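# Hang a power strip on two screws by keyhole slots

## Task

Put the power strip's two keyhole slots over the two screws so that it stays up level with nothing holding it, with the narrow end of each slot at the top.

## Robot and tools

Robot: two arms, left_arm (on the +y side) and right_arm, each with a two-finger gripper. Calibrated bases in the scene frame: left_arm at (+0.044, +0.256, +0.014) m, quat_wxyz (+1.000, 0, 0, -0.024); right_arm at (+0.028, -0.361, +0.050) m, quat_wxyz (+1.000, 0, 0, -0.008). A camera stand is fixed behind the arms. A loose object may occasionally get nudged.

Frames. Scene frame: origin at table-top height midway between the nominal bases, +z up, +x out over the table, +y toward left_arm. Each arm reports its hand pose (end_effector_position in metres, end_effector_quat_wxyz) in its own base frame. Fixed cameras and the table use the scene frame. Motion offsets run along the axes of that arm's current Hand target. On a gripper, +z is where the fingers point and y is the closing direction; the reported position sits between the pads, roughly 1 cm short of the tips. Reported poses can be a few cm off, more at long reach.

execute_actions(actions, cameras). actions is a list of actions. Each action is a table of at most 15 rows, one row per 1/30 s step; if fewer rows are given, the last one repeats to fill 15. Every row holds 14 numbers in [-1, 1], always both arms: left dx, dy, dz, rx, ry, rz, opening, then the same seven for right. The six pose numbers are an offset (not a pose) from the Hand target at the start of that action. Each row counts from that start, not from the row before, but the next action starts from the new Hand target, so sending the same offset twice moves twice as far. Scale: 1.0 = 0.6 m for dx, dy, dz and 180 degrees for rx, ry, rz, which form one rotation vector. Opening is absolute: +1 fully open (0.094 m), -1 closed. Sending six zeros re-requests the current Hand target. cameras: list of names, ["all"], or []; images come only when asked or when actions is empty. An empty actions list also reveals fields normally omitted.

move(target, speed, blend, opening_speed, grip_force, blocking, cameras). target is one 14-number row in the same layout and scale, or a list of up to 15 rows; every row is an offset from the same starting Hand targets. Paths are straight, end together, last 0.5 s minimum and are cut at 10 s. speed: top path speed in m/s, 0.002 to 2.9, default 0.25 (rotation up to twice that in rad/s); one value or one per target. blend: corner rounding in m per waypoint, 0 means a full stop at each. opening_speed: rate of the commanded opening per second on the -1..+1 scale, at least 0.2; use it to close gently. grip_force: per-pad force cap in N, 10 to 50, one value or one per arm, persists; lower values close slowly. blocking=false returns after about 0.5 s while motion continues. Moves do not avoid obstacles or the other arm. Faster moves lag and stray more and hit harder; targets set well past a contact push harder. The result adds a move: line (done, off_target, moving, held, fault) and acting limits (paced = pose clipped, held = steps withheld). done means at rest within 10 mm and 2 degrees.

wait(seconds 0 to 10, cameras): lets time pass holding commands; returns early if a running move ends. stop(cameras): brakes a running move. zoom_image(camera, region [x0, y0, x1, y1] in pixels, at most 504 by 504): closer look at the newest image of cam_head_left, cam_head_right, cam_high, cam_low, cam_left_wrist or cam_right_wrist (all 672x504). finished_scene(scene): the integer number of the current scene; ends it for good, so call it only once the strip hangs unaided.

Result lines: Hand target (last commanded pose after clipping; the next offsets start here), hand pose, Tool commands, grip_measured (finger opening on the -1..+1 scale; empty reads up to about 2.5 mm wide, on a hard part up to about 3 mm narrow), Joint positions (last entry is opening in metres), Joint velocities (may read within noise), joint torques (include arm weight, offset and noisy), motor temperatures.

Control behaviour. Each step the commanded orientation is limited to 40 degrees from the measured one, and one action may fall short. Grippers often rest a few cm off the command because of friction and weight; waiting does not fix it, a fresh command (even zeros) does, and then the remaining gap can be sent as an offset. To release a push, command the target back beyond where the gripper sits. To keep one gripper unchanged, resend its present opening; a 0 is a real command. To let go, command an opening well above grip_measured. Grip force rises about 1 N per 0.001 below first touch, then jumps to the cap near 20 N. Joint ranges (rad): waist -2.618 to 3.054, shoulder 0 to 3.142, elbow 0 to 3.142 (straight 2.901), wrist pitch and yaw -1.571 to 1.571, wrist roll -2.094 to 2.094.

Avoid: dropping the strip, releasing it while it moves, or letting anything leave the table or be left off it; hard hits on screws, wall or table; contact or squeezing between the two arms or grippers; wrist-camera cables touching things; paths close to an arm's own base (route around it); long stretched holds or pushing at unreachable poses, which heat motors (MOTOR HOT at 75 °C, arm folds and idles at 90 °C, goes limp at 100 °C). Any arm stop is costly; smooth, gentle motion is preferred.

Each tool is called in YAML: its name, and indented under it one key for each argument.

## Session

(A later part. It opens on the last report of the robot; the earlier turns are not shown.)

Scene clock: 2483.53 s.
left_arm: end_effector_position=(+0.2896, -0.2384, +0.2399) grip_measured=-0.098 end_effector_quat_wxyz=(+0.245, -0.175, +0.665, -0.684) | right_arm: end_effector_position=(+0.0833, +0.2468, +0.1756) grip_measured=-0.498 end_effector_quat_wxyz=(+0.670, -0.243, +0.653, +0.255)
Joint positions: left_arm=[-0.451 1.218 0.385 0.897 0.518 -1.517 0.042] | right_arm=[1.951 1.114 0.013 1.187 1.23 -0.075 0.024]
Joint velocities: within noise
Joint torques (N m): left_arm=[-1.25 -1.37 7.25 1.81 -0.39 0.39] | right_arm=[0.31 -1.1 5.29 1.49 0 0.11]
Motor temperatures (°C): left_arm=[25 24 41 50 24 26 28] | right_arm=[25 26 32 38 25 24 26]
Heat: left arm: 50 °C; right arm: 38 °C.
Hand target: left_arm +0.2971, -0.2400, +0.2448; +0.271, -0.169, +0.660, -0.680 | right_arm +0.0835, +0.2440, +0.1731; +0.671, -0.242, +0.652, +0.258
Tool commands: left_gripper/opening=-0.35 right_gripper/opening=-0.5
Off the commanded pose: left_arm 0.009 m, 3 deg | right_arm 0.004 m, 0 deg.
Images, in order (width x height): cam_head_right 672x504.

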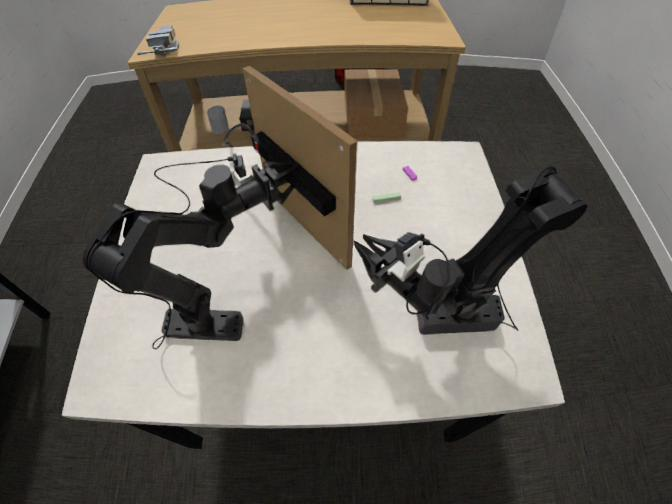

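execute_actions:
  actions:
    - [[0,0,-0.004,0,0,-0.015,-0.35,0,0,0,0,0,0,-0.5],[0,0,-0.004,0,0,-0.025,-0.35,0,0,0,0,0,0,-0.5],[0.005,0,-0.004,0,0,-0.025,-0.35,0,0,0,0,0,0,-0.5],[-0.005,0,-0.004,0,0,-0.03,-0.35,0,0,0,0,0,0,-0.5],[-0.005,0.005,-0.004,0,0,-0.03,-0.35,0,0,0,0,0,0,-0.5],[0.005,0.01,-0.004,0,0,-0.035,-0.35,0,0,0,0,0,0,-0.5],[0,0.01,-0.004,0,0,-0.035,-0.35,0,0,0,0,0,0,-0.5],[0,0.01,-0.004,0,0,-0.035,-0.35,0,0,0,0,0,0,-0.5]]
  cameras: ["cam_right_wrist"]

zoom_image:
  camera: "cam_right_wrist"
  region: [310, 155, 390, 235]

Scene clock: 2500.87 s.
left_arm: end_effector_position=(+0.2893, -0.2383, +0.2380) grip_measured=-0.098 end_effector_quat_wxyz=(+0.231, -0.187, +0.657, -0.693) | right_arm: end_effector_position=(+0.0833, +0.2468, +0.1756) grip_measured=-0.498 end_effector_quat_wxyz=(+0.670, -0.243, +0.653, +0.255)
Joint positions: left_arm=[-0.45 1.235 0.372 0.94 0.52 -1.563 0.042] | right_arm=[1.951 1.114 0.013 1.187 1.23 -0.075 0.024]
Joint torques (N m): left_arm=[-0.53 -1.57 6.57 1.76 -0.35 -0.26] | right_arm=[0.4 -1.1 5.35 1.48 0 0.09]
Heat: left arm: 50 °C; right arm: 38 °C.
Hand target: left_arm +0.2966, -0.2379, +0.2388; +0.233, -0.205, +0.650, -0.694 | right_arm +0.0835, +0.2440, +0.1731; +0.671, -0.242, +0.652, +0.258
Off the commanded pose: left_arm 0.007 m, 2 deg | right_arm 0.004 m, 0 deg.
joint sent to its limit (right arm) — joint 3 (elbow), lower limit, where the elbow is as bent as it goes. The joint targets still meet the commanded pose.
camera_calibration:
cam_right_wrist: T_world_to_cam=[[0.599286, -0.794594, -0.0973527, 0.159642], [-0.350399, -0.151023, -0.924344, 0.276228], [0.719776, 0.588059, -0.368931, -0.0187116], [0, 0, 0, 1]] pos_world=[0.0145869, 0.179571, 0.263968]
Images, in order (width x height): cam_right_wrist 672x504.

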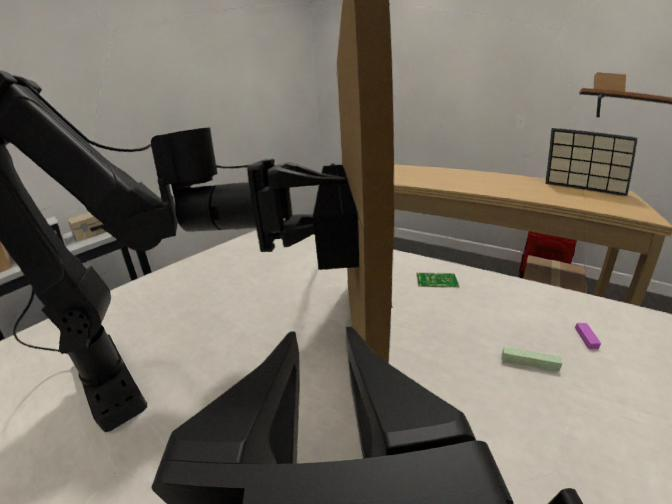

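Scaled by 6.300 from the camera's 672x504 image, which has a finer 960x720 frame.

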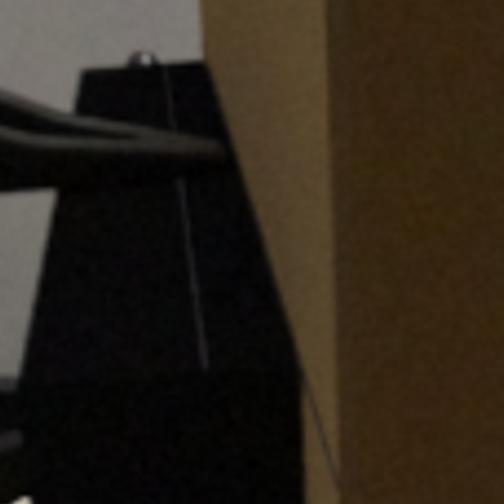

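move:
  target: [0,-0.04,-0.004,0,0,0,-0.35,0,0,0,0,0,0,-0.5]
  speed: 0.03

Scene clock: 2509.57 s.
left_arm: end_effector_position=(+0.2896, -0.2364, +0.2432) grip_measured=-0.098 end_effector_quat_wxyz=(+0.215, -0.210, +0.662, -0.686) | right_arm: end_effector_position=(+0.0833, +0.2468, +0.1756) grip_measured=-0.498 end_effector_quat_wxyz=(+0.670, -0.243, +0.653, +0.255)
Joint positions: left_arm=[-0.45 1.177 0.403 0.815 0.508 -1.594 0.042] | right_arm=[1.951 1.114 0.013 1.187 1.23 -0.075 0.024]
Joint torques (N m): left_arm=[0.12 -5.07 8.54 1.49 -0.16 0.05] | right_arm=[0.44 -1.1 5.34 1.49 0 0.1]
Heat: left arm: 49 °C; right arm: 38 °C.
Hand target: left_arm +0.2938, -0.2348, +0.2625; +0.233, -0.205, +0.650, -0.694 | right_arm +0.0835, +0.2440, +0.1731; +0.671, -0.242, +0.652, +0.258
Off the commanded pose: left_arm 0.020 m, 3 deg | right_arm 0.004 m, 0 deg.
joint sent to its limit (right arm) — joint 3 (elbow), lower limit, where the elbow is as bent as it goes. The joint targets still meet the commanded pose.
move: off_target (left_arm)

move:
  target: [0,0.024,0.002,0,0,0,-0.35,0,0,0,0,0,0,-0.5]
  speed: 0.03
  cameras: ["cam_right_wrist"]

zoom_image:
  camera: "cam_right_wrist"
  region: [310, 155, 390, 235]

Scene clock: 2516.17 s.
left_arm: end_effector_position=(+0.2894, -0.2380, +0.2433) grip_measured=-0.098 end_effector_quat_wxyz=(+0.215, -0.204, +0.658, -0.692) | right_arm: end_effector_position=(+0.0833, +0.2468, +0.1756) grip_measured=-0.498 end_effector_quat_wxyz=(+0.670, -0.243, +0.653, +0.255)
Joint positions: left_arm=[-0.45 1.199 0.396 0.862 0.518 -1.599 0.042] | right_arm=[1.951 1.114 0.013 1.187 1.23 -0.075 0.024]
Joint torques (N m): left_arm=[-0.24 -2.06 6.48 1.9 -0.31 0.11] | right_arm=[0.43 -1.1 5.35 1.5 0.02 0.11]
Heat: left arm: 48 °C; right arm: 38 °C.
Hand target: left_arm +0.2953, -0.2365, +0.2482; +0.233, -0.205, +0.650, -0.694 | right_arm +0.0835, +0.2440, +0.1731; +0.671, -0.242, +0.652, +0.258
Off the commanded pose: left_arm 0.008 m, 2 deg | right_arm 0.004 m, 0 deg.
joint sent to its limit (right arm) — joint 3 (elbow), lower limit, where the elbow is as bent as it goes. The joint targets still meet the commanded pose.
move: done
camera_calibration:
cam_right_wrist: T_world_to_cam=[[0.599286, -0.794594, -0.0973527, 0.159642], [-0.350399, -0.151023, -0.924344, 0.276228], [0.719776, 0.588059, -0.368931, -0.0187116], [0, 0, 0, 1]] pos_world=[0.0145869, 0.179571, 0.263968]
Images, in order (width x height): cam_right_wrist 672x504.

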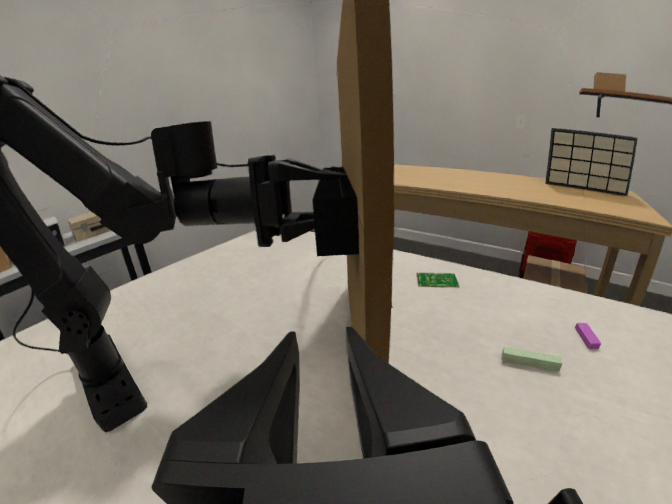

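Scaled by 6.300 from the camera's 672x504 image, which has a finer 960x720 frame.

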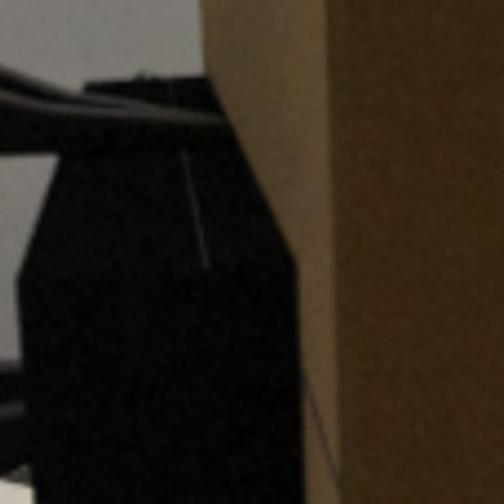

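execute_actions:
  actions:
    - [[0,0,0,0,0,0.006,-0.35,0,0,0,0,0,0,-0.5],[0,0.01,0,0,0,0.012,-0.35,0,0,0,0,0,0,-0.5],[0.004,0.02,0,0,0,0.018,-0.35,0,0,0,0,0,0,-0.5],[0.004,0.025,0,0,0,0.022,-0.35,0,0,0,0,0,0,-0.5],[-0.004,0.025,0,0,0,0.022,-0.35,0,0,0,0,0,0,-0.5],[-0.004,0.03,0,0,0,0.022,-0.35,0,0,0,0,0,0,-0.5],[0.004,0.03,0,0,0,0.022,-0.35,0,0,0,0,0,0,-0.5],[0,0.03,0,0,0,0.02,-0.35,0,0,0,0,0,0,-0.5]]
  cameras: ["cam_right_wrist"]

zoom_image:
  camera: "cam_right_wrist"
  region: [310, 155, 390, 235]

Scene clock: 2526.13 s.
left_arm: end_effector_position=(+0.2888, -0.2379, +0.2373) grip_measured=-0.098 end_effector_quat_wxyz=(+0.238, -0.180, +0.650, -0.699) | right_arm: end_effector_position=(+0.0833, +0.2468, +0.1756) grip_measured=-0.498 end_effector_quat_wxyz=(+0.670, -0.243, +0.653, +0.255)
Joint positions: left_arm=[-0.449 1.264 0.354 1.015 0.522 -1.565 0.042] | right_arm=[1.951 1.114 0.013 1.187 1.23 -0.075 0.024]
Joint torques (N m): left_arm=[-0.43 -1.33 6.08 1.58 -0.36 0.39] | right_arm=[0.44 -1.2 5.31 1.48 0.01 0.11]
Heat: left arm: 47 °C; right arm: 38 °C.
Hand target: left_arm +0.2964, -0.2374, +0.2303; +0.255, -0.184, +0.656, -0.686 | right_arm +0.0835, +0.2440, +0.1731; +0.671, -0.242, +0.652, +0.258
Off the commanded pose: left_arm 0.010 m, 3 deg | right_arm 0.004 m, 0 deg.
joint sent to its limit (right arm) — joint 3 (elbow), lower limit, where the elbow is as bent as it goes. The joint targets still meet the commanded pose.
camera_calibration:
cam_right_wrist: T_world_to_cam=[[0.599286, -0.794594, -0.0973527, 0.159642], [-0.350399, -0.151023, -0.924344, 0.276228], [0.719776, 0.588059, -0.368931, -0.0187116], [0, 0, 0, 1]] pos_world=[0.0145869, 0.179571, 0.263968]
Images, in order (width x height): cam_right_wrist 672x504.

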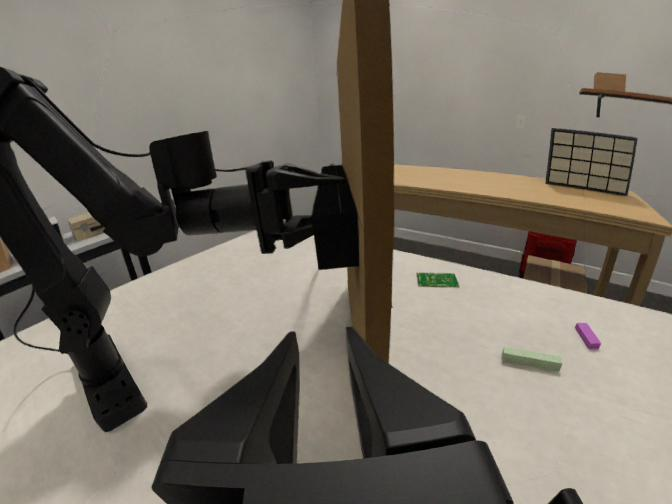

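Scaled by 6.300 from the camera's 672x504 image, which has a finer 960x720 frame.

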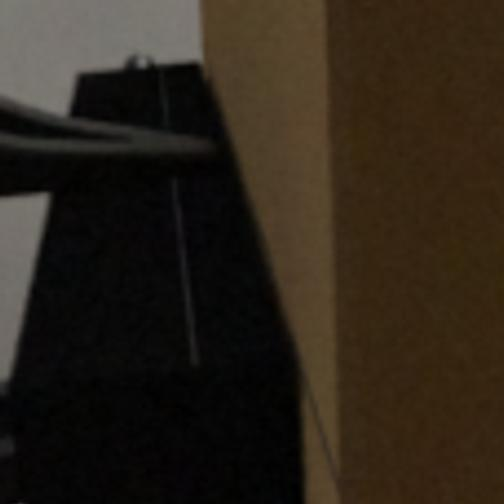

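move:
  target: [0,-0.01,0,0,0,0,0.1,0,0,0,0,0,0,-0.5]
  speed: 0.03
  opening_speed: 0.25
  cameras: ["cam_right_wrist"]

zoom_image:
  camera: "cam_right_wrist"
  region: [310, 155, 390, 235]

Scene clock: 2535.90 s.
left_arm: end_effector_position=(+0.2919, -0.2360, +0.2338) grip_measured=+0.099 end_effector_quat_wxyz=(+0.247, -0.184, +0.654, -0.691) | right_arm: end_effector_position=(+0.0833, +0.2468, +0.1756) grip_measured=-0.498 end_effector_quat_wxyz=(+0.670, -0.243, +0.653, +0.255)
Joint positions: left_arm=[-0.449 1.263 0.354 0.997 0.502 -1.543 0.052] | right_arm=[1.951 1.114 0.013 1.187 1.23 -0.075 0.024]
Joint torques (N m): left_arm=[-0.65 -3.43 7.09 1.39 -0.2 0.16] | right_arm=[0.4 -1.16 5.38 1.49 0.03 0.11]
Heat: left arm: 46 °C; right arm: 38 °C.
Hand target: left_arm +0.2957, -0.2373, +0.2363; +0.255, -0.184, +0.656, -0.686 | right_arm +0.0835, +0.2440, +0.1731; +0.671, -0.242, +0.652, +0.258
Off the commanded pose: left_arm 0.005 m, 1 deg | right_arm 0.004 m, 0 deg.
joint sent to its limit (right arm) — joint 3 (elbow), lower limit, where the elbow is as bent as it goes. The joint targets still meet the commanded pose.
move: done
camera_calibration:
cam_right_wrist: T_world_to_cam=[[0.599286, -0.794594, -0.0973527, 0.159642], [-0.350399, -0.151023, -0.924344, 0.276228], [0.719776, 0.588059, -0.368931, -0.0187116], [0, 0, 0, 1]] pos_world=[0.0145869, 0.179571, 0.263968]
Images, in order (width x height): cam_right_wrist 672x504.

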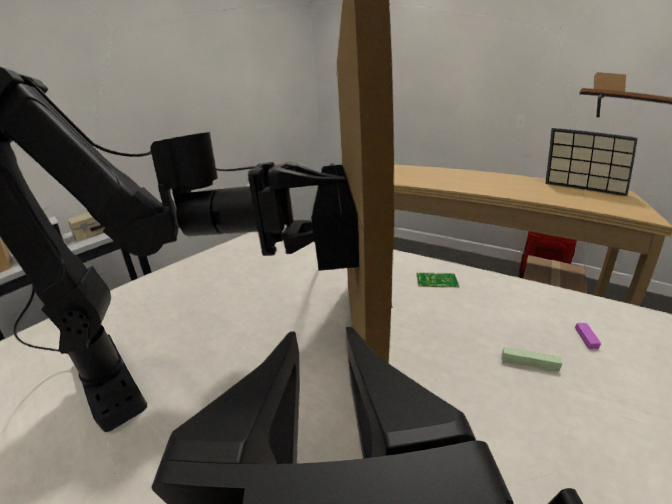

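Scaled by 6.300 from the camera's 672x504 image, which has a finer 960x720 frame.

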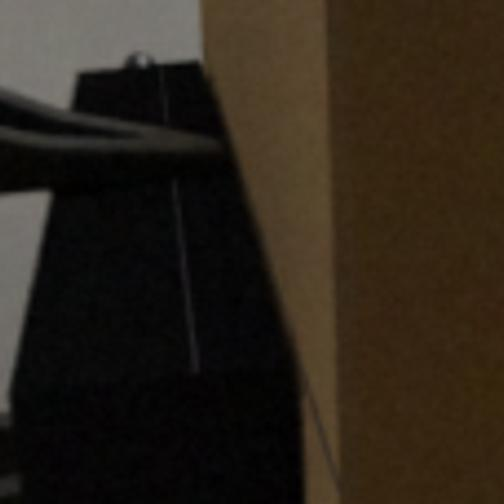

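move:
  target:
    - [0,0,0,0,0,0,0.6,0,0,0,0,0,0,-0.5]
    - [0,-0.02,-0.004,0,0,0,0.6,0,0,0,0,0,0,-0.5]
  speed: 0.03
  opening_speed: 0.4
  cameras: ["cam_right_wrist"]

zoom_image:
  camera: "cam_right_wrist"
  region: [310, 155, 390, 235]

Scene clock: 2542.03 s.
left_arm: end_effector_position=(+0.2907, -0.2340, +0.2291) grip_measured=+0.598 end_effector_quat_wxyz=(+0.238, -0.199, +0.666, -0.679) | right_arm: end_effector_position=(+0.0833, +0.2468, +0.1756) grip_measured=-0.498 end_effector_quat_wxyz=(+0.670, -0.243, +0.653, +0.255)
Joint positions: left_arm=[-0.449 1.218 0.36 0.897 0.494 -1.542 0.075] | right_arm=[1.951 1.114 0.013 1.187 1.23 -0.075 0.024]
Joint torques (N m): left_arm=[-0.35 -4.96 8.27 1.59 -0.08 0.16] | right_arm=[0.42 -1.21 5.35 1.49 0.03 0.11]
Heat: left arm: 46 °C; right arm: 38 °C.
Hand target: left_arm +0.2930, -0.2352, +0.2479; +0.255, -0.184, +0.656, -0.686 | right_arm +0.0835, +0.2440, +0.1731; +0.671, -0.242, +0.652, +0.258
Off the commanded pose: left_arm 0.019 m, 3 deg | right_arm 0.004 m, 0 deg.
joint sent to its limit (right arm) — joint 3 (elbow), lower limit, where the elbow is as bent as it goes. The joint targets still meet the commanded pose.
move: off_target (left_arm)
camera_calibration:
cam_right_wrist: T_world_to_cam=[[0.599286, -0.794594, -0.0973527, 0.159642], [-0.350399, -0.151023, -0.924344, 0.276228], [0.719776, 0.588059, -0.368931, -0.0187116], [0, 0, 0, 1]] pos_world=[0.0145869, 0.179571, 0.263968]
Images, in order (width x height): cam_right_wrist 672x504.

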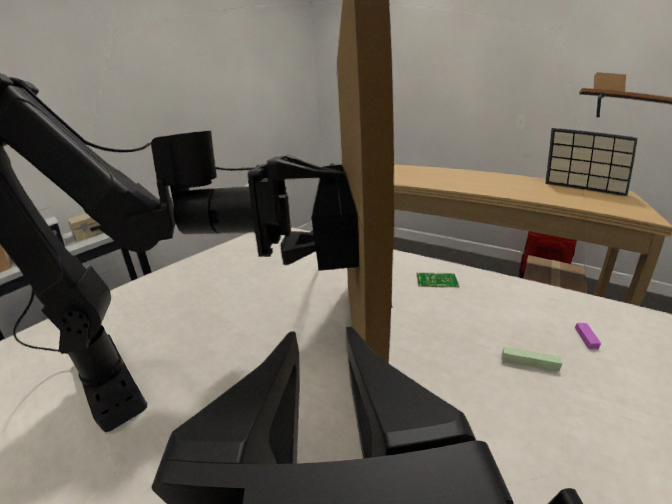

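Scaled by 6.300 from the camera's 672x504 image, which has a finer 960x720 frame.

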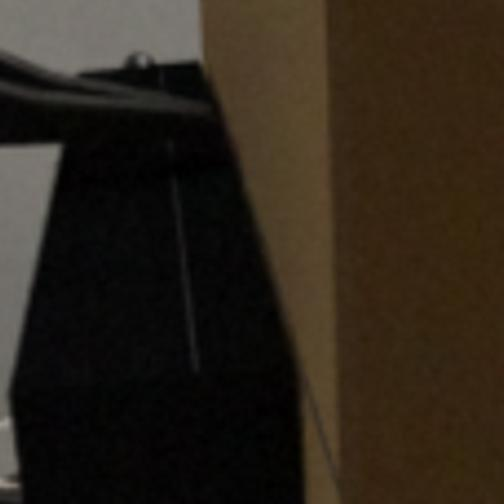

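move:
  target:
    - [0,-0.014,0,0,0,0,0.75,0,0,0,0,0,0,-0.5]
    - [0,-0.03,-0.1,0,0,0,0.75,0,0,0,0,0,0,-0.5]
    - [0,-0.05,-0.25,0,0,0,0.75,0,0,0,0,0,0,-0.5]
  speed: 0.05
  blend: 0.005
  cameras: ["cam_right_wrist","cam_left_wrist","cam_head_right"]

zoom_image:
  camera: "cam_right_wrist"
  region: [310, 155, 390, 235]

zoom_image:
  camera: "cam_head_right"
  region: [240, 120, 350, 230]

Scene clock: 2555.73 s.
left_arm: end_effector_position=(+0.2039, -0.1139, +0.2663) grip_measured=+0.749 end_effector_quat_wxyz=(+0.247, -0.193, +0.656, -0.687) | right_arm: end_effector_position=(+0.0833, +0.2468, +0.1756) grip_measured=-0.498 end_effector_quat_wxyz=(+0.670, -0.243, +0.653, +0.255)
Joint positions: left_arm=[0.301 0.442 0.238 0.401 1.234 -1.698 0.082] | right_arm=[1.951 1.114 0.013 1.187 1.23 -0.075 0.024]
Joint torques (N m): left_arm=[0.46 0.49 5.91 1.42 -0.02 0] | right_arm=[0.43 -1.16 5.37 1.48 -0.01 0.11]
Motor temperatures (°C): left_arm=[25 24 39 45 24 26 27] | right_arm=[25 26 32 38 25 24 26]
Heat: left arm: 45 °C; right arm: 38 °C.
Hand target: left_arm +0.2017, -0.1139, +0.2670; +0.255, -0.184, +0.656, -0.686 | right_arm +0.0835, +0.2440, +0.1731; +0.671, -0.242, +0.652, +0.258
Off the commanded pose: left_arm 0.002 m, 1 deg | right_arm 0.004 m, 0 deg.
joint sent to its limit (right arm) — joint 3 (elbow), lower limit, where the elbow is as bent as it goes. The joint targets still meet the commanded pose.
move: done; blend cut to 0 m at target 1
camera_calibration:
cam_left_wrist: T_world_to_cam=[[-0.161367, 0.0403556, 0.986069, -0.231536], [-0.969103, -0.195348, -0.150595, 0.258919], [0.186549, -0.979903, 0.0706314, -0.0492592], [0, 0, 0, 1]] pos_world=[0.222746, 0.0116539, 0.270781]
cam_right_wrist: T_world_to_cam=[[0.599286, -0.794594, -0.0973527, 0.159642], [-0.350399, -0.151023, -0.924344, 0.276228], [0.719776, 0.588059, -0.368931, -0.0187116], [0, 0, 0, 1]] pos_world=[0.0145869, 0.179571, 0.263968]
Images, in order (width x height): cam_head_right 672x504, cam_left_wrist 672x504, cam_right_wrist 672x504.

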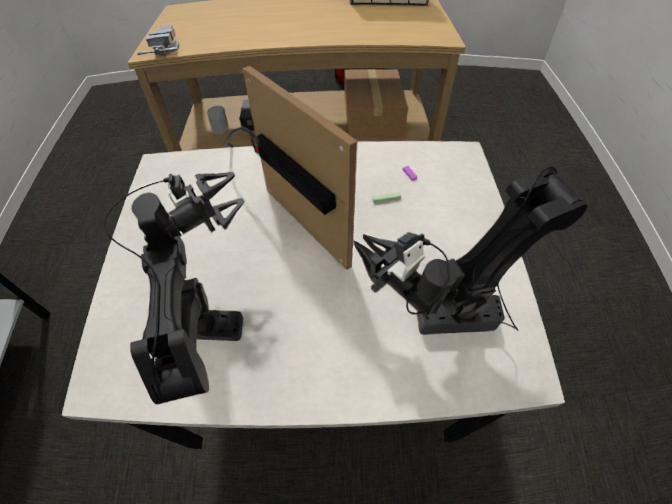

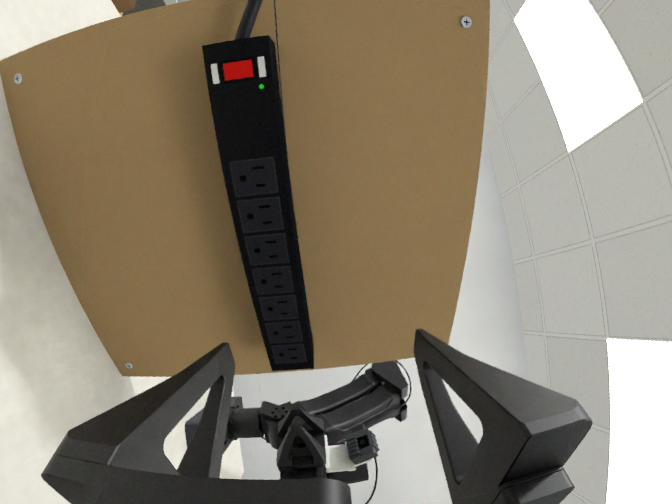

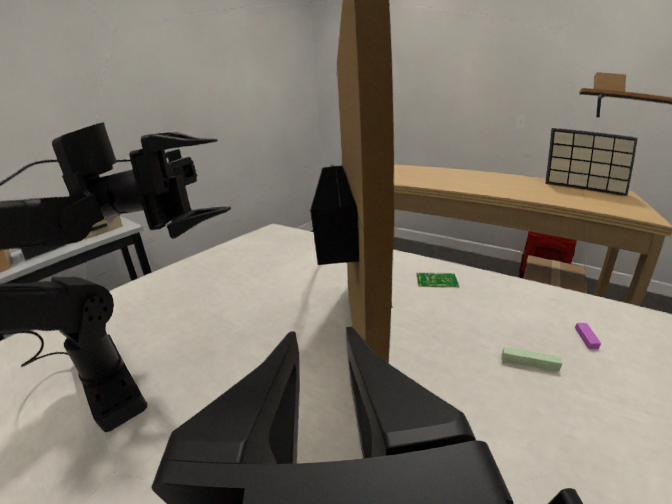

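Scaled by 6.300 from the camera's 672x504 image, which has a finer 960x720 frame.

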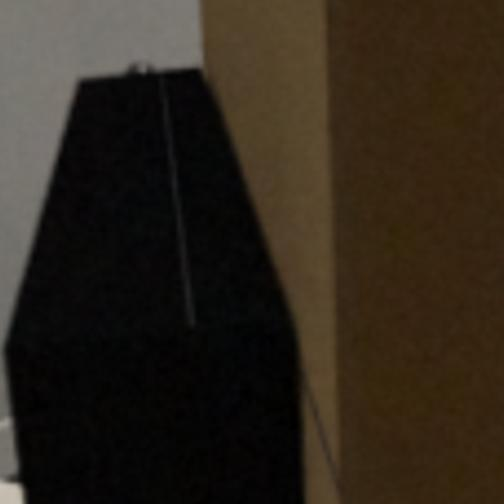

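Scaled by 4.582 from the camera's 672x504 image, which has a finer 960x720 frame.

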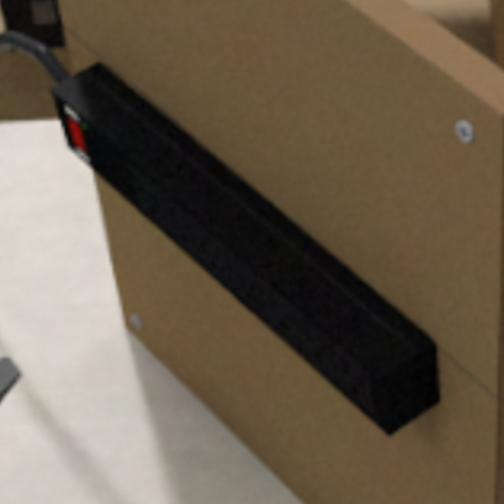

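zoom_image:
  camera: "cam_left_wrist"
  region: [190, 0, 340, 150]

zoom_image:
  camera: "cam_left_wrist"
  region: [220, 240, 370, 390]

execute_actions:
  actions: []
  cameras: ["cam_right_wrist"]

zoom_image:
  camera: "cam_right_wrist"
  region: [310, 155, 390, 235]

Scaled by 3.360 from the camera's 672x504 image, which has a finer 960x720 frame.

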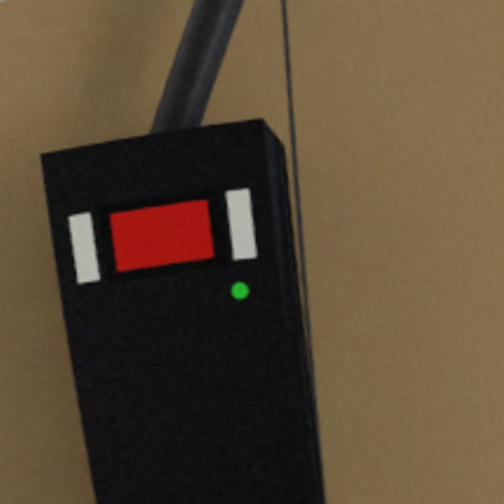

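Scaled by 3.360 from the camera's 672x504 image, which has a finer 960x720 frame.

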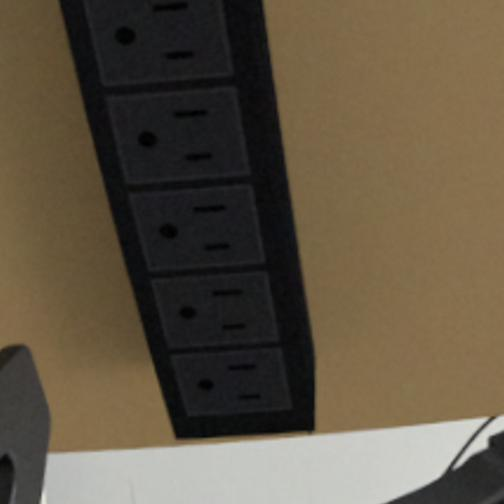

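Scene clock: 2567.17 s.
left_arm: end_effector_position=(+0.2038, -0.1140, +0.2663) grip_measured=+0.749 end_effector_quat_wxyz=(+0.247, -0.193, +0.656, -0.687) | right_arm: end_effector_position=(+0.0833, +0.2468, +0.1756) grip_measured=-0.498 end_effector_quat_wxyz=(+0.670, -0.243, +0.653, +0.255)
Joint positions: left_arm=[0.301 0.442 0.238 0.401 1.234 -1.698 0.082] | right_arm=[1.951 1.114 0.013 1.187 1.23 -0.075 0.024]
Joint velocities: within noise
Joint torques (N m): left_arm=[0.51 0.43 5.89 1.42 -0.04 0.02] | right_arm=[0.43 -1.14 5.33 1.47 0.01 0.11]
Motor temperatures (°C): left_arm=[25 24 39 45 24 26 27] | right_arm=[25 26 32 38 25 24 26]
Heat: left arm: 45 °C; right arm: 38 °C.
Hand target: left_arm +0.2017, -0.1139, +0.2670; +0.255, -0.184, +0.656, -0.686 | right_arm +0.0835, +0.2440, +0.1731; +0.671, -0.242, +0.652, +0.258
Tool commands: left_gripper/opening=+0.75 right_gripper/opening=-0.5
Off the commanded pose: left_arm 0.002 m, 1 deg | right_arm 0.004 m, 0 deg.
camera_calibration:
cam_right_wrist: T_world_to_cam=[[0.599286, -0.794594, -0.0973527, 0.159642], [-0.350399, -0.151023, -0.924344, 0.276228], [0.719776, 0.588059, -0.368931, -0.0187116], [0, 0, 0, 1]] pos_world=[0.0145869, 0.179571, 0.263968]
Images, in order (width x height): cam_right_wrist 672x504.

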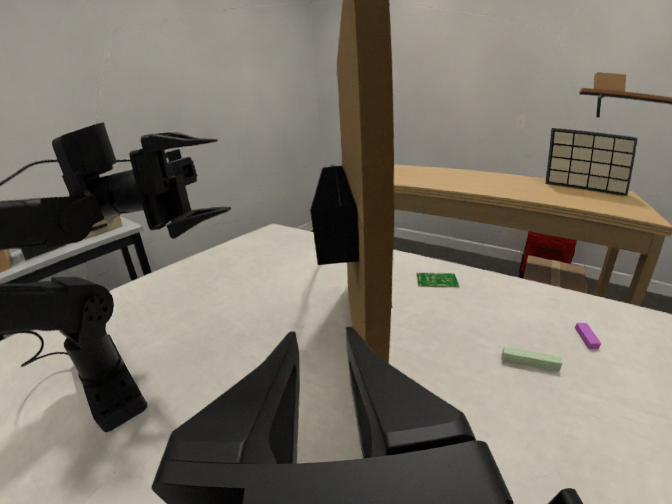

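Scaled by 6.300 from the camera's 672x504 image, which has a finer 960x720 frame.

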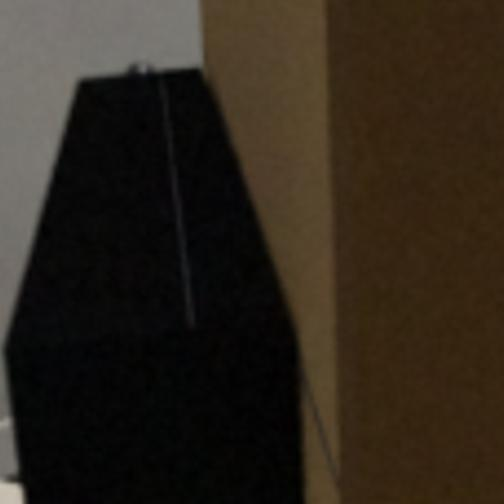

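move:
  target: [0.151,-0.1355,0.108,0,0,0,-1,0,0,0,0,0,0,-0.5]
  speed: 0.12
  cameras: ["cam_right_wrist","cam_left_wrist"]

Scene clock: 2594.73 s.
left_arm: end_effector_position=(+0.1597, -0.2210, +0.3304) grip_measured=-0.998 end_effector_quat_wxyz=(+0.246, -0.190, +0.663, -0.681) | right_arm: end_effector_position=(+0.0833, +0.2468, +0.1756) grip_measured=-0.498 end_effector_quat_wxyz=(+0.670, -0.243, +0.653, +0.255)
Joint positions: left_arm=[-0.956 0.462 0.554 -0.043 -0.011 -1.502 0] | right_arm=[1.951 1.114 0.013 1.187 1.23 -0.075 0.024]
Joint torques (N m): left_arm=[-0.73 1.52 9.28 1.61 -0.14 0.15] | right_arm=[0.4 -1.11 5.27 1.5 0.02 0.11]
Heat: left arm: 44 °C; right arm: 38 °C.
Hand target: left_arm +0.1582, -0.2190, +0.3452; +0.255, -0.184, +0.656, -0.686 | right_arm +0.0835, +0.2440, +0.1731; +0.671, -0.242, +0.652, +0.258
Off the commanded pose: left_arm 0.015 m, 2 deg | right_arm 0.004 m, 0 deg.
joint sent to its limit (right arm) — joint 3 (elbow), lower limit, where the elbow is as bent as it goes. The joint targets still meet the commanded pose.
move: off_target (left_arm)
camera_calibration:
cam_left_wrist: T_world_to_cam=[[-0.158087, 0.0228393, 0.987161, -0.302433], [-0.97066, -0.187035, -0.151117, 0.207141], [0.181182, -0.982088, 0.051737, -0.143854], [0, 0, 0, 1]] pos_world=[0.179317, -0.0956269, 0.337295]
cam_right_wrist: T_world_to_cam=[[0.599286, -0.794594, -0.0973527, 0.159642], [-0.350399, -0.151023, -0.924344, 0.276228], [0.719776, 0.588059, -0.368931, -0.0187116], [0, 0, 0, 1]] pos_world=[0.0145869, 0.179571, 0.263968]
Images, in order (width x height): cam_left_wrist 672x504, cam_right_wrist 672x504.

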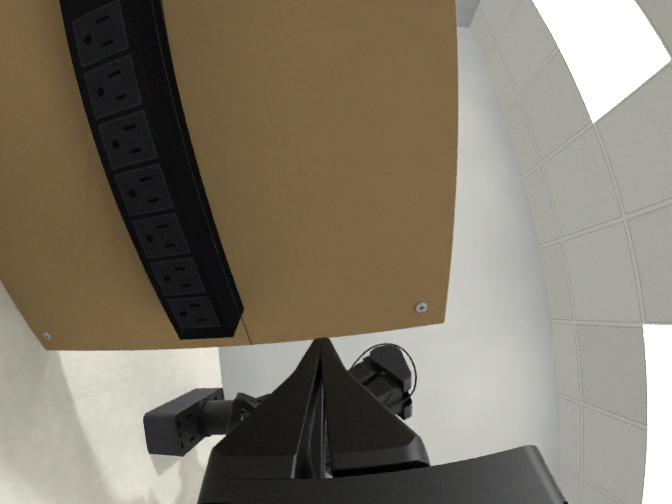

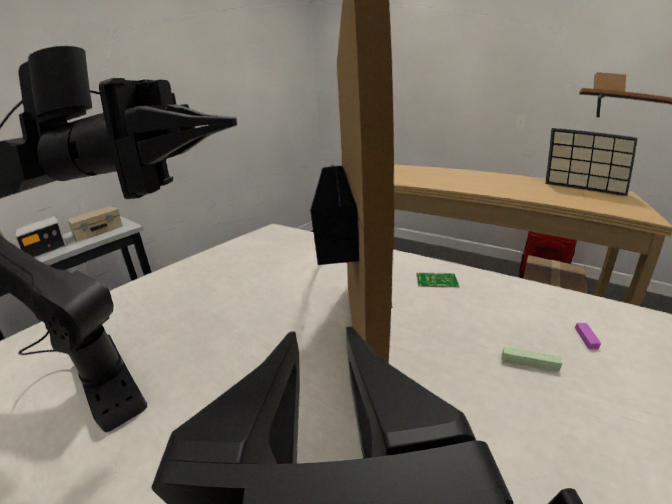

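move:
  target: [0,0,0.147,0,0,0,-1,0,0,0,0,0,0,-0.5]
  speed: 0.08
  cameras: ["cam_right_wrist","cam_left_wrist"]

Scene clock: 2602.10 s.
left_arm: end_effector_position=(+0.2082, -0.2896, +0.3283) grip_measured=-0.998 end_effector_quat_wxyz=(+0.243, -0.193, +0.674, -0.671) | right_arm: end_effector_position=(+0.0833, +0.2468, +0.1756) grip_measured=-0.498 end_effector_quat_wxyz=(+0.670, -0.243, +0.653, +0.255)
Joint positions: left_arm=[-0.956 0.889 0.651 0.256 -0.012 -1.502 0] | right_arm=[1.951 1.114 0.013 1.187 1.23 -0.075 0.024]
Joint torques (N m): left_arm=[0.2 -1.21 9.77 1.91 -0.02 0.14] | right_arm=[0.43 -1.13 5.35 1.48 0.03 0.11]
Heat: left arm: 44 °C; right arm: 38 °C.
Hand target: left_arm +0.2100, -0.2901, +0.3515; +0.255, -0.184, +0.656, -0.686 | right_arm +0.0835, +0.2440, +0.1731; +0.671, -0.242, +0.652, +0.258
Off the commanded pose: left_arm 0.023 m, 3 deg | right_arm 0.004 m, 0 deg.
joint sent to its limit (right arm) — joint 3 (elbow), lower limit, where the elbow is as bent as it goes. The joint targets still meet the commanded pose.
move: off_target (left_arm)
camera_calibration:
cam_left_wrist: T_world_to_cam=[[-0.14047, -0.00220347, 0.990082, -0.302972], [-0.973164, -0.183781, -0.138479, 0.238352], [0.182263, -0.982965, 0.0236714, -0.21123], [0, 0, 0, 1]] pos_world=[0.227896, -0.164495, 0.337974]
cam_right_wrist: T_world_to_cam=[[0.599286, -0.794594, -0.0973527, 0.159642], [-0.350399, -0.151023, -0.924344, 0.276228], [0.719776, 0.588059, -0.368931, -0.0187116], [0, 0, 0, 1]] pos_world=[0.0145869, 0.179571, 0.263968]
Images, in order (width x height): cam_left_wrist 672x504, cam_right_wrist 672x504.

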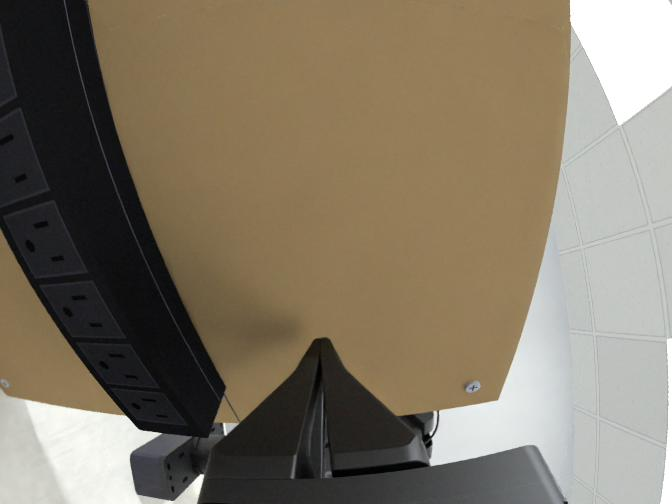

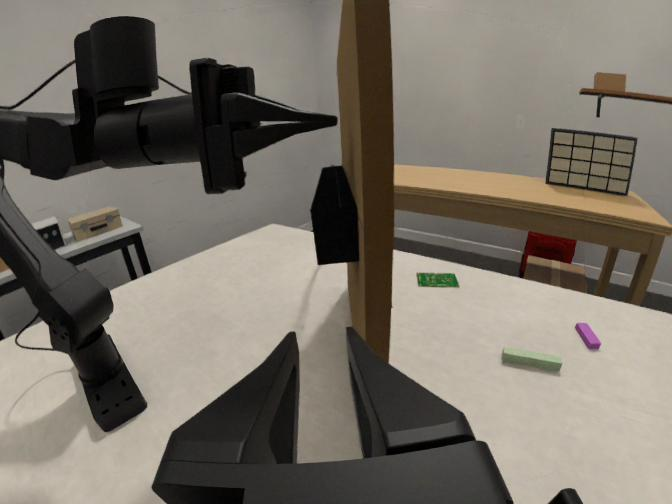

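move:
  target: [0,0.08,0.004,0,0,0,-1,0,0,0,0,0,0,-0.5]
  speed: 0.05
  cameras: ["cam_right_wrist"]

Scene clock: 2608.97 s.
left_arm: end_effector_position=(+0.2154, -0.2937, +0.3029) grip_measured=-0.998 end_effector_quat_wxyz=(+0.248, -0.189, +0.660, -0.684) | right_arm: end_effector_position=(+0.0833, +0.2468, +0.1756) grip_measured=-0.498 end_effector_quat_wxyz=(+0.670, -0.243, +0.653, +0.255)
Joint positions: left_arm=[-0.938 0.946 0.528 0.476 0.006 -1.502 0] | right_arm=[1.951 1.114 0.013 1.187 1.23 -0.075 0.024]
Joint torques (N m): left_arm=[0.57 -1.77 6.31 1.93 0.03 0.13] | right_arm=[0.38 -1.11 5.37 1.47 0.02 0.11]
Heat: left arm: 44 °C; right arm: 38 °C.
Hand target: left_arm +0.2166, -0.2926, +0.3039; +0.255, -0.184, +0.656, -0.686 | right_arm +0.0835, +0.2440, +0.1731; +0.671, -0.242, +0.652, +0.258
Off the commanded pose: left_arm 0.002 m, 1 deg | right_arm 0.004 m, 0 deg.
joint sent to its limit (right arm) — joint 3 (elbow), lower limit, where the elbow is as bent as it goes. The joint targets still meet the commanded pose.
move: done
camera_calibration:
cam_right_wrist: T_world_to_cam=[[0.599286, -0.794594, -0.0973527, 0.159642], [-0.350399, -0.151023, -0.924344, 0.276228], [0.719776, 0.588059, -0.368931, -0.0187116], [0, 0, 0, 1]] pos_world=[0.0145869, 0.179571, 0.263968]
Images, in order (width x height): cam_right_wrist 672x504.

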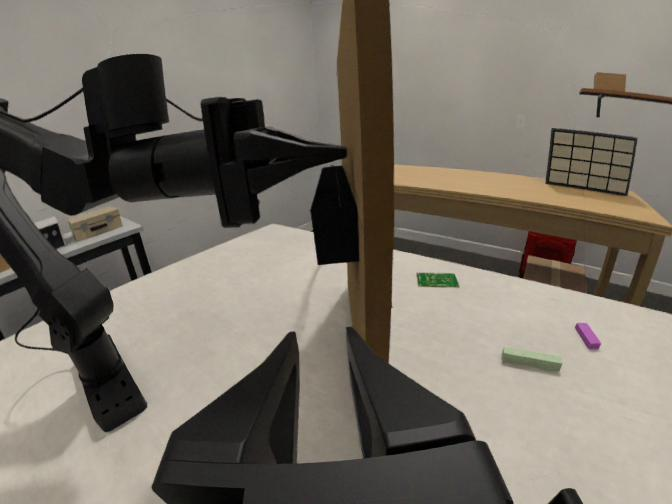

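move:
  target:
    - [0,0.025,-0.008,0,0,0,-1,0,0,0,0,0,0,-0.5]
    - [0,0.05,-0.006,0,0,0,-1,0,0,0,0,0,0,-0.5]
  speed: 0.03
  blend: 0.01
  cameras: ["cam_right_wrist"]

zoom_image:
  camera: "cam_right_wrist"
  region: [310, 155, 390, 235]

Scene clock: 2614.77 s.
left_arm: end_effector_position=(+0.2168, -0.2912, +0.2740) grip_measured=-0.998 end_effector_quat_wxyz=(+0.249, -0.189, +0.659, -0.685) | right_arm: end_effector_position=(+0.0833, +0.2468, +0.1756) grip_measured=-0.498 end_effector_quat_wxyz=(+0.670, -0.243, +0.653, +0.255)
Joint positions: left_arm=[-0.924 0.982 0.421 0.622 0.019 -1.502 0] | right_arm=[1.951 1.114 0.013 1.187 1.23 -0.075 0.024]
Joint torques (N m): left_arm=[0.53 -1.78 5.98 1.9 0.02 0.11] | right_arm=[0.34 -1.11 5.37 1.49 0.01 0.09]
Heat: left arm: 44 °C; right arm: 38 °C.
Hand target: left_arm +0.2177, -0.2899, +0.2738; +0.255, -0.184, +0.656, -0.686 | right_arm +0.0835, +0.2440, +0.1731; +0.671, -0.242, +0.652, +0.258
Off the commanded pose: left_arm 0.002 m, 1 deg | right_arm 0.004 m, 0 deg.
joint sent to its limit (right arm) — joint 3 (elbow), lower limit, where the elbow is as bent as it goes. The joint targets still meet the commanded pose.
move: done; blend cut to 0.0075 m at target 1
camera_calibration:
cam_right_wrist: T_world_to_cam=[[0.599286, -0.794594, -0.0973527, 0.159642], [-0.350399, -0.151023, -0.924344, 0.276228], [0.719776, 0.588059, -0.368931, -0.0187116], [0, 0, 0, 1]] pos_world=[0.0145869, 0.179571, 0.263968]
Images, in order (width x height): cam_right_wrist 672x504.

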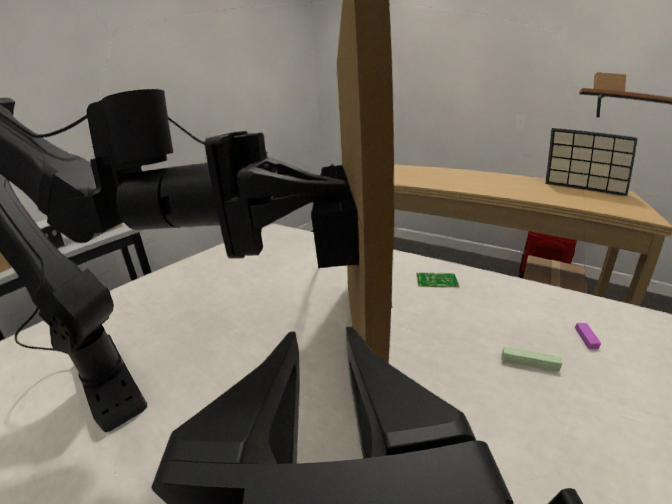

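Scaled by 6.300 from the camera's 672x504 image, which has a finer 960x720 frame.

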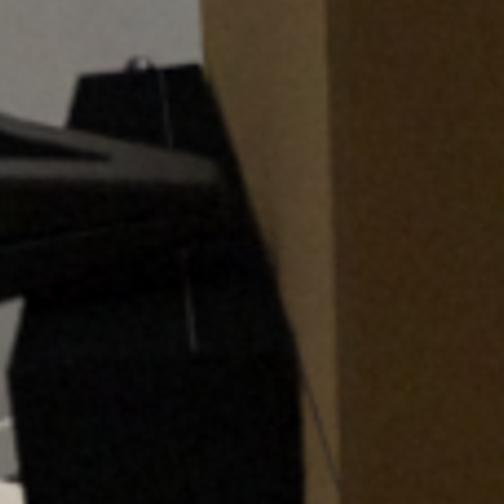

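move:
  target: [0,0.014,0,0,0,0,-1,0,0,0,0,0,0,-0.5]
  speed: 0.02
  cameras: ["cam_right_wrist"]

zoom_image:
  camera: "cam_right_wrist"
  region: [310, 155, 390, 235]

Scene clock: 2618.90 s.
left_arm: end_effector_position=(+0.2169, -0.2916, +0.2707) grip_measured=-0.998 end_effector_quat_wxyz=(+0.250, -0.185, +0.653, -0.690) | right_arm: end_effector_position=(+0.0833, +0.2468, +0.1756) grip_measured=-0.498 end_effector_quat_wxyz=(+0.670, -0.243, +0.653, +0.255)
Joint positions: left_arm=[-0.921 1.002 0.397 0.684 0.026 -1.502 0] | right_arm=[1.951 1.114 0.013 1.187 1.23 -0.075 0.024]
Joint torques (N m): left_arm=[0.65 -1.63 5.67 1.8 0 0.12] | right_arm=[0.44 -1.07 5.39 1.49 0 0.12]
Heat: left arm: 44 °C; right arm: 38 °C.
Hand target: left_arm +0.2186, -0.2901, +0.2655; +0.255, -0.184, +0.656, -0.686 | right_arm +0.0835, +0.2440, +0.1731; +0.671, -0.242, +0.652, +0.258
Off the commanded pose: left_arm 0.006 m, 1 deg | right_arm 0.004 m, 0 deg.
joint sent to its limit (right arm) — joint 3 (elbow), lower limit, where the elbow is as bent as it goes. The joint targets still meet the commanded pose.
move: done
camera_calibration:
cam_right_wrist: T_world_to_cam=[[0.599286, -0.794594, -0.0973527, 0.159642], [-0.350399, -0.151023, -0.924344, 0.276228], [0.719776, 0.588059, -0.368931, -0.0187116], [0, 0, 0, 1]] pos_world=[0.0145869, 0.179571, 0.263968]
Images, in order (width x height): cam_right_wrist 672x504.

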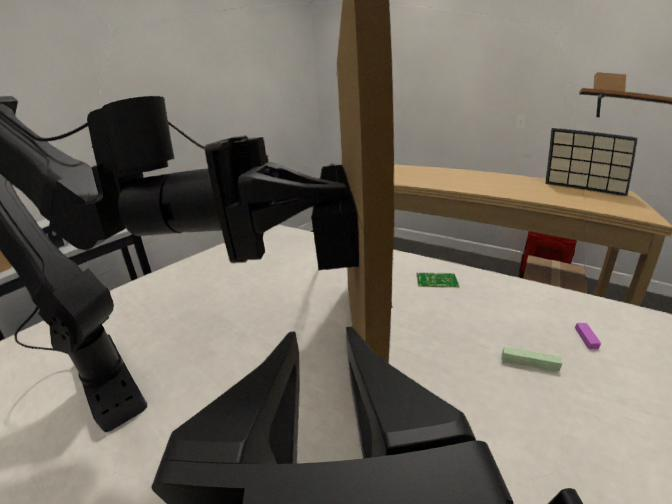

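Scaled by 6.300 from the camera's 672x504 image, which has a finer 960x720 frame.

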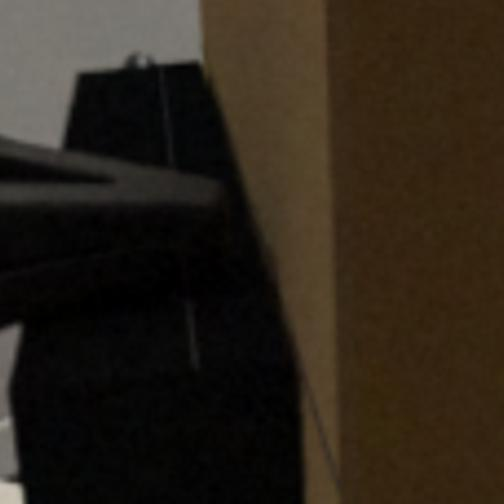

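move:
  target:
    - [0,-0.07,0,0,0,0,-1,0,0,0,0,0,0,-0.5]
    - [0,-0.1,-0.15,0,0,0,-1,0,0,0,0,0,0,-0.5]
  speed: 0.06
  cameras: ["cam_right_wrist"]

zoom_image:
  camera: "cam_right_wrist"
  region: [310, 155, 390, 235]

Scene clock: 2626.03 s.
left_arm: end_effector_position=(+0.1605, -0.2183, +0.3195) grip_measured=-0.998 end_effector_quat_wxyz=(+0.250, -0.187, +0.654, -0.689) | right_arm: end_effector_position=(+0.0833, +0.2468, +0.1756) grip_measured=-0.498 end_effector_quat_wxyz=(+0.670, -0.243, +0.653, +0.255)
Joint positions: left_arm=[-0.932 0.426 0.481 0.019 0.013 -1.502 0] | right_arm=[1.951 1.114 0.013 1.187 1.23 -0.075 0.024]
Joint torques (N m): left_arm=[-0.69 0.38 6.56 1.57 -0.1 0.13] | right_arm=[0.4 -1.11 5.31 1.48 0.02 0.11]
Heat: left arm: 44 °C; right arm: 38 °C.
Hand target: left_arm +0.1593, -0.2169, +0.3186; +0.255, -0.184, +0.656, -0.686 | right_arm +0.0835, +0.2440, +0.1731; +0.671, -0.242, +0.652, +0.258
Off the commanded pose: left_arm 0.002 m, 1 deg | right_arm 0.004 m, 0 deg.
joint sent to its limit (right arm) — joint 3 (elbow), lower limit, where the elbow is as bent as it goes. The joint targets still meet the commanded pose.
move: done
camera_calibration:
cam_right_wrist: T_world_to_cam=[[0.599286, -0.794594, -0.0973527, 0.159642], [-0.350399, -0.151023, -0.924344, 0.276228], [0.719776, 0.588059, -0.368931, -0.0187116], [0, 0, 0, 1]] pos_world=[0.0145869, 0.179571, 0.263968]
Images, in order (width x height): cam_right_wrist 672x504.

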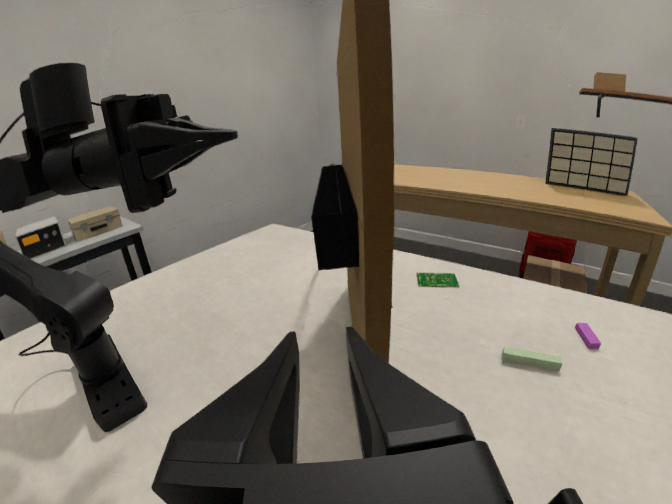

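Scaled by 6.300 from the camera's 672x504 image, which has a finer 960x720 frame.

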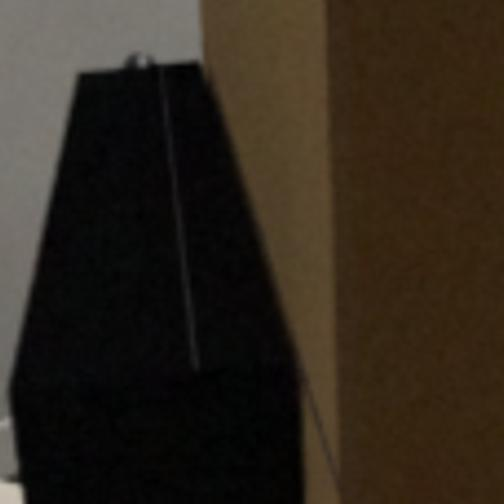

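Fully seated and level, stays by itself. Done.

finished_scene:
  scene: 1

The scene is finished: the task was done.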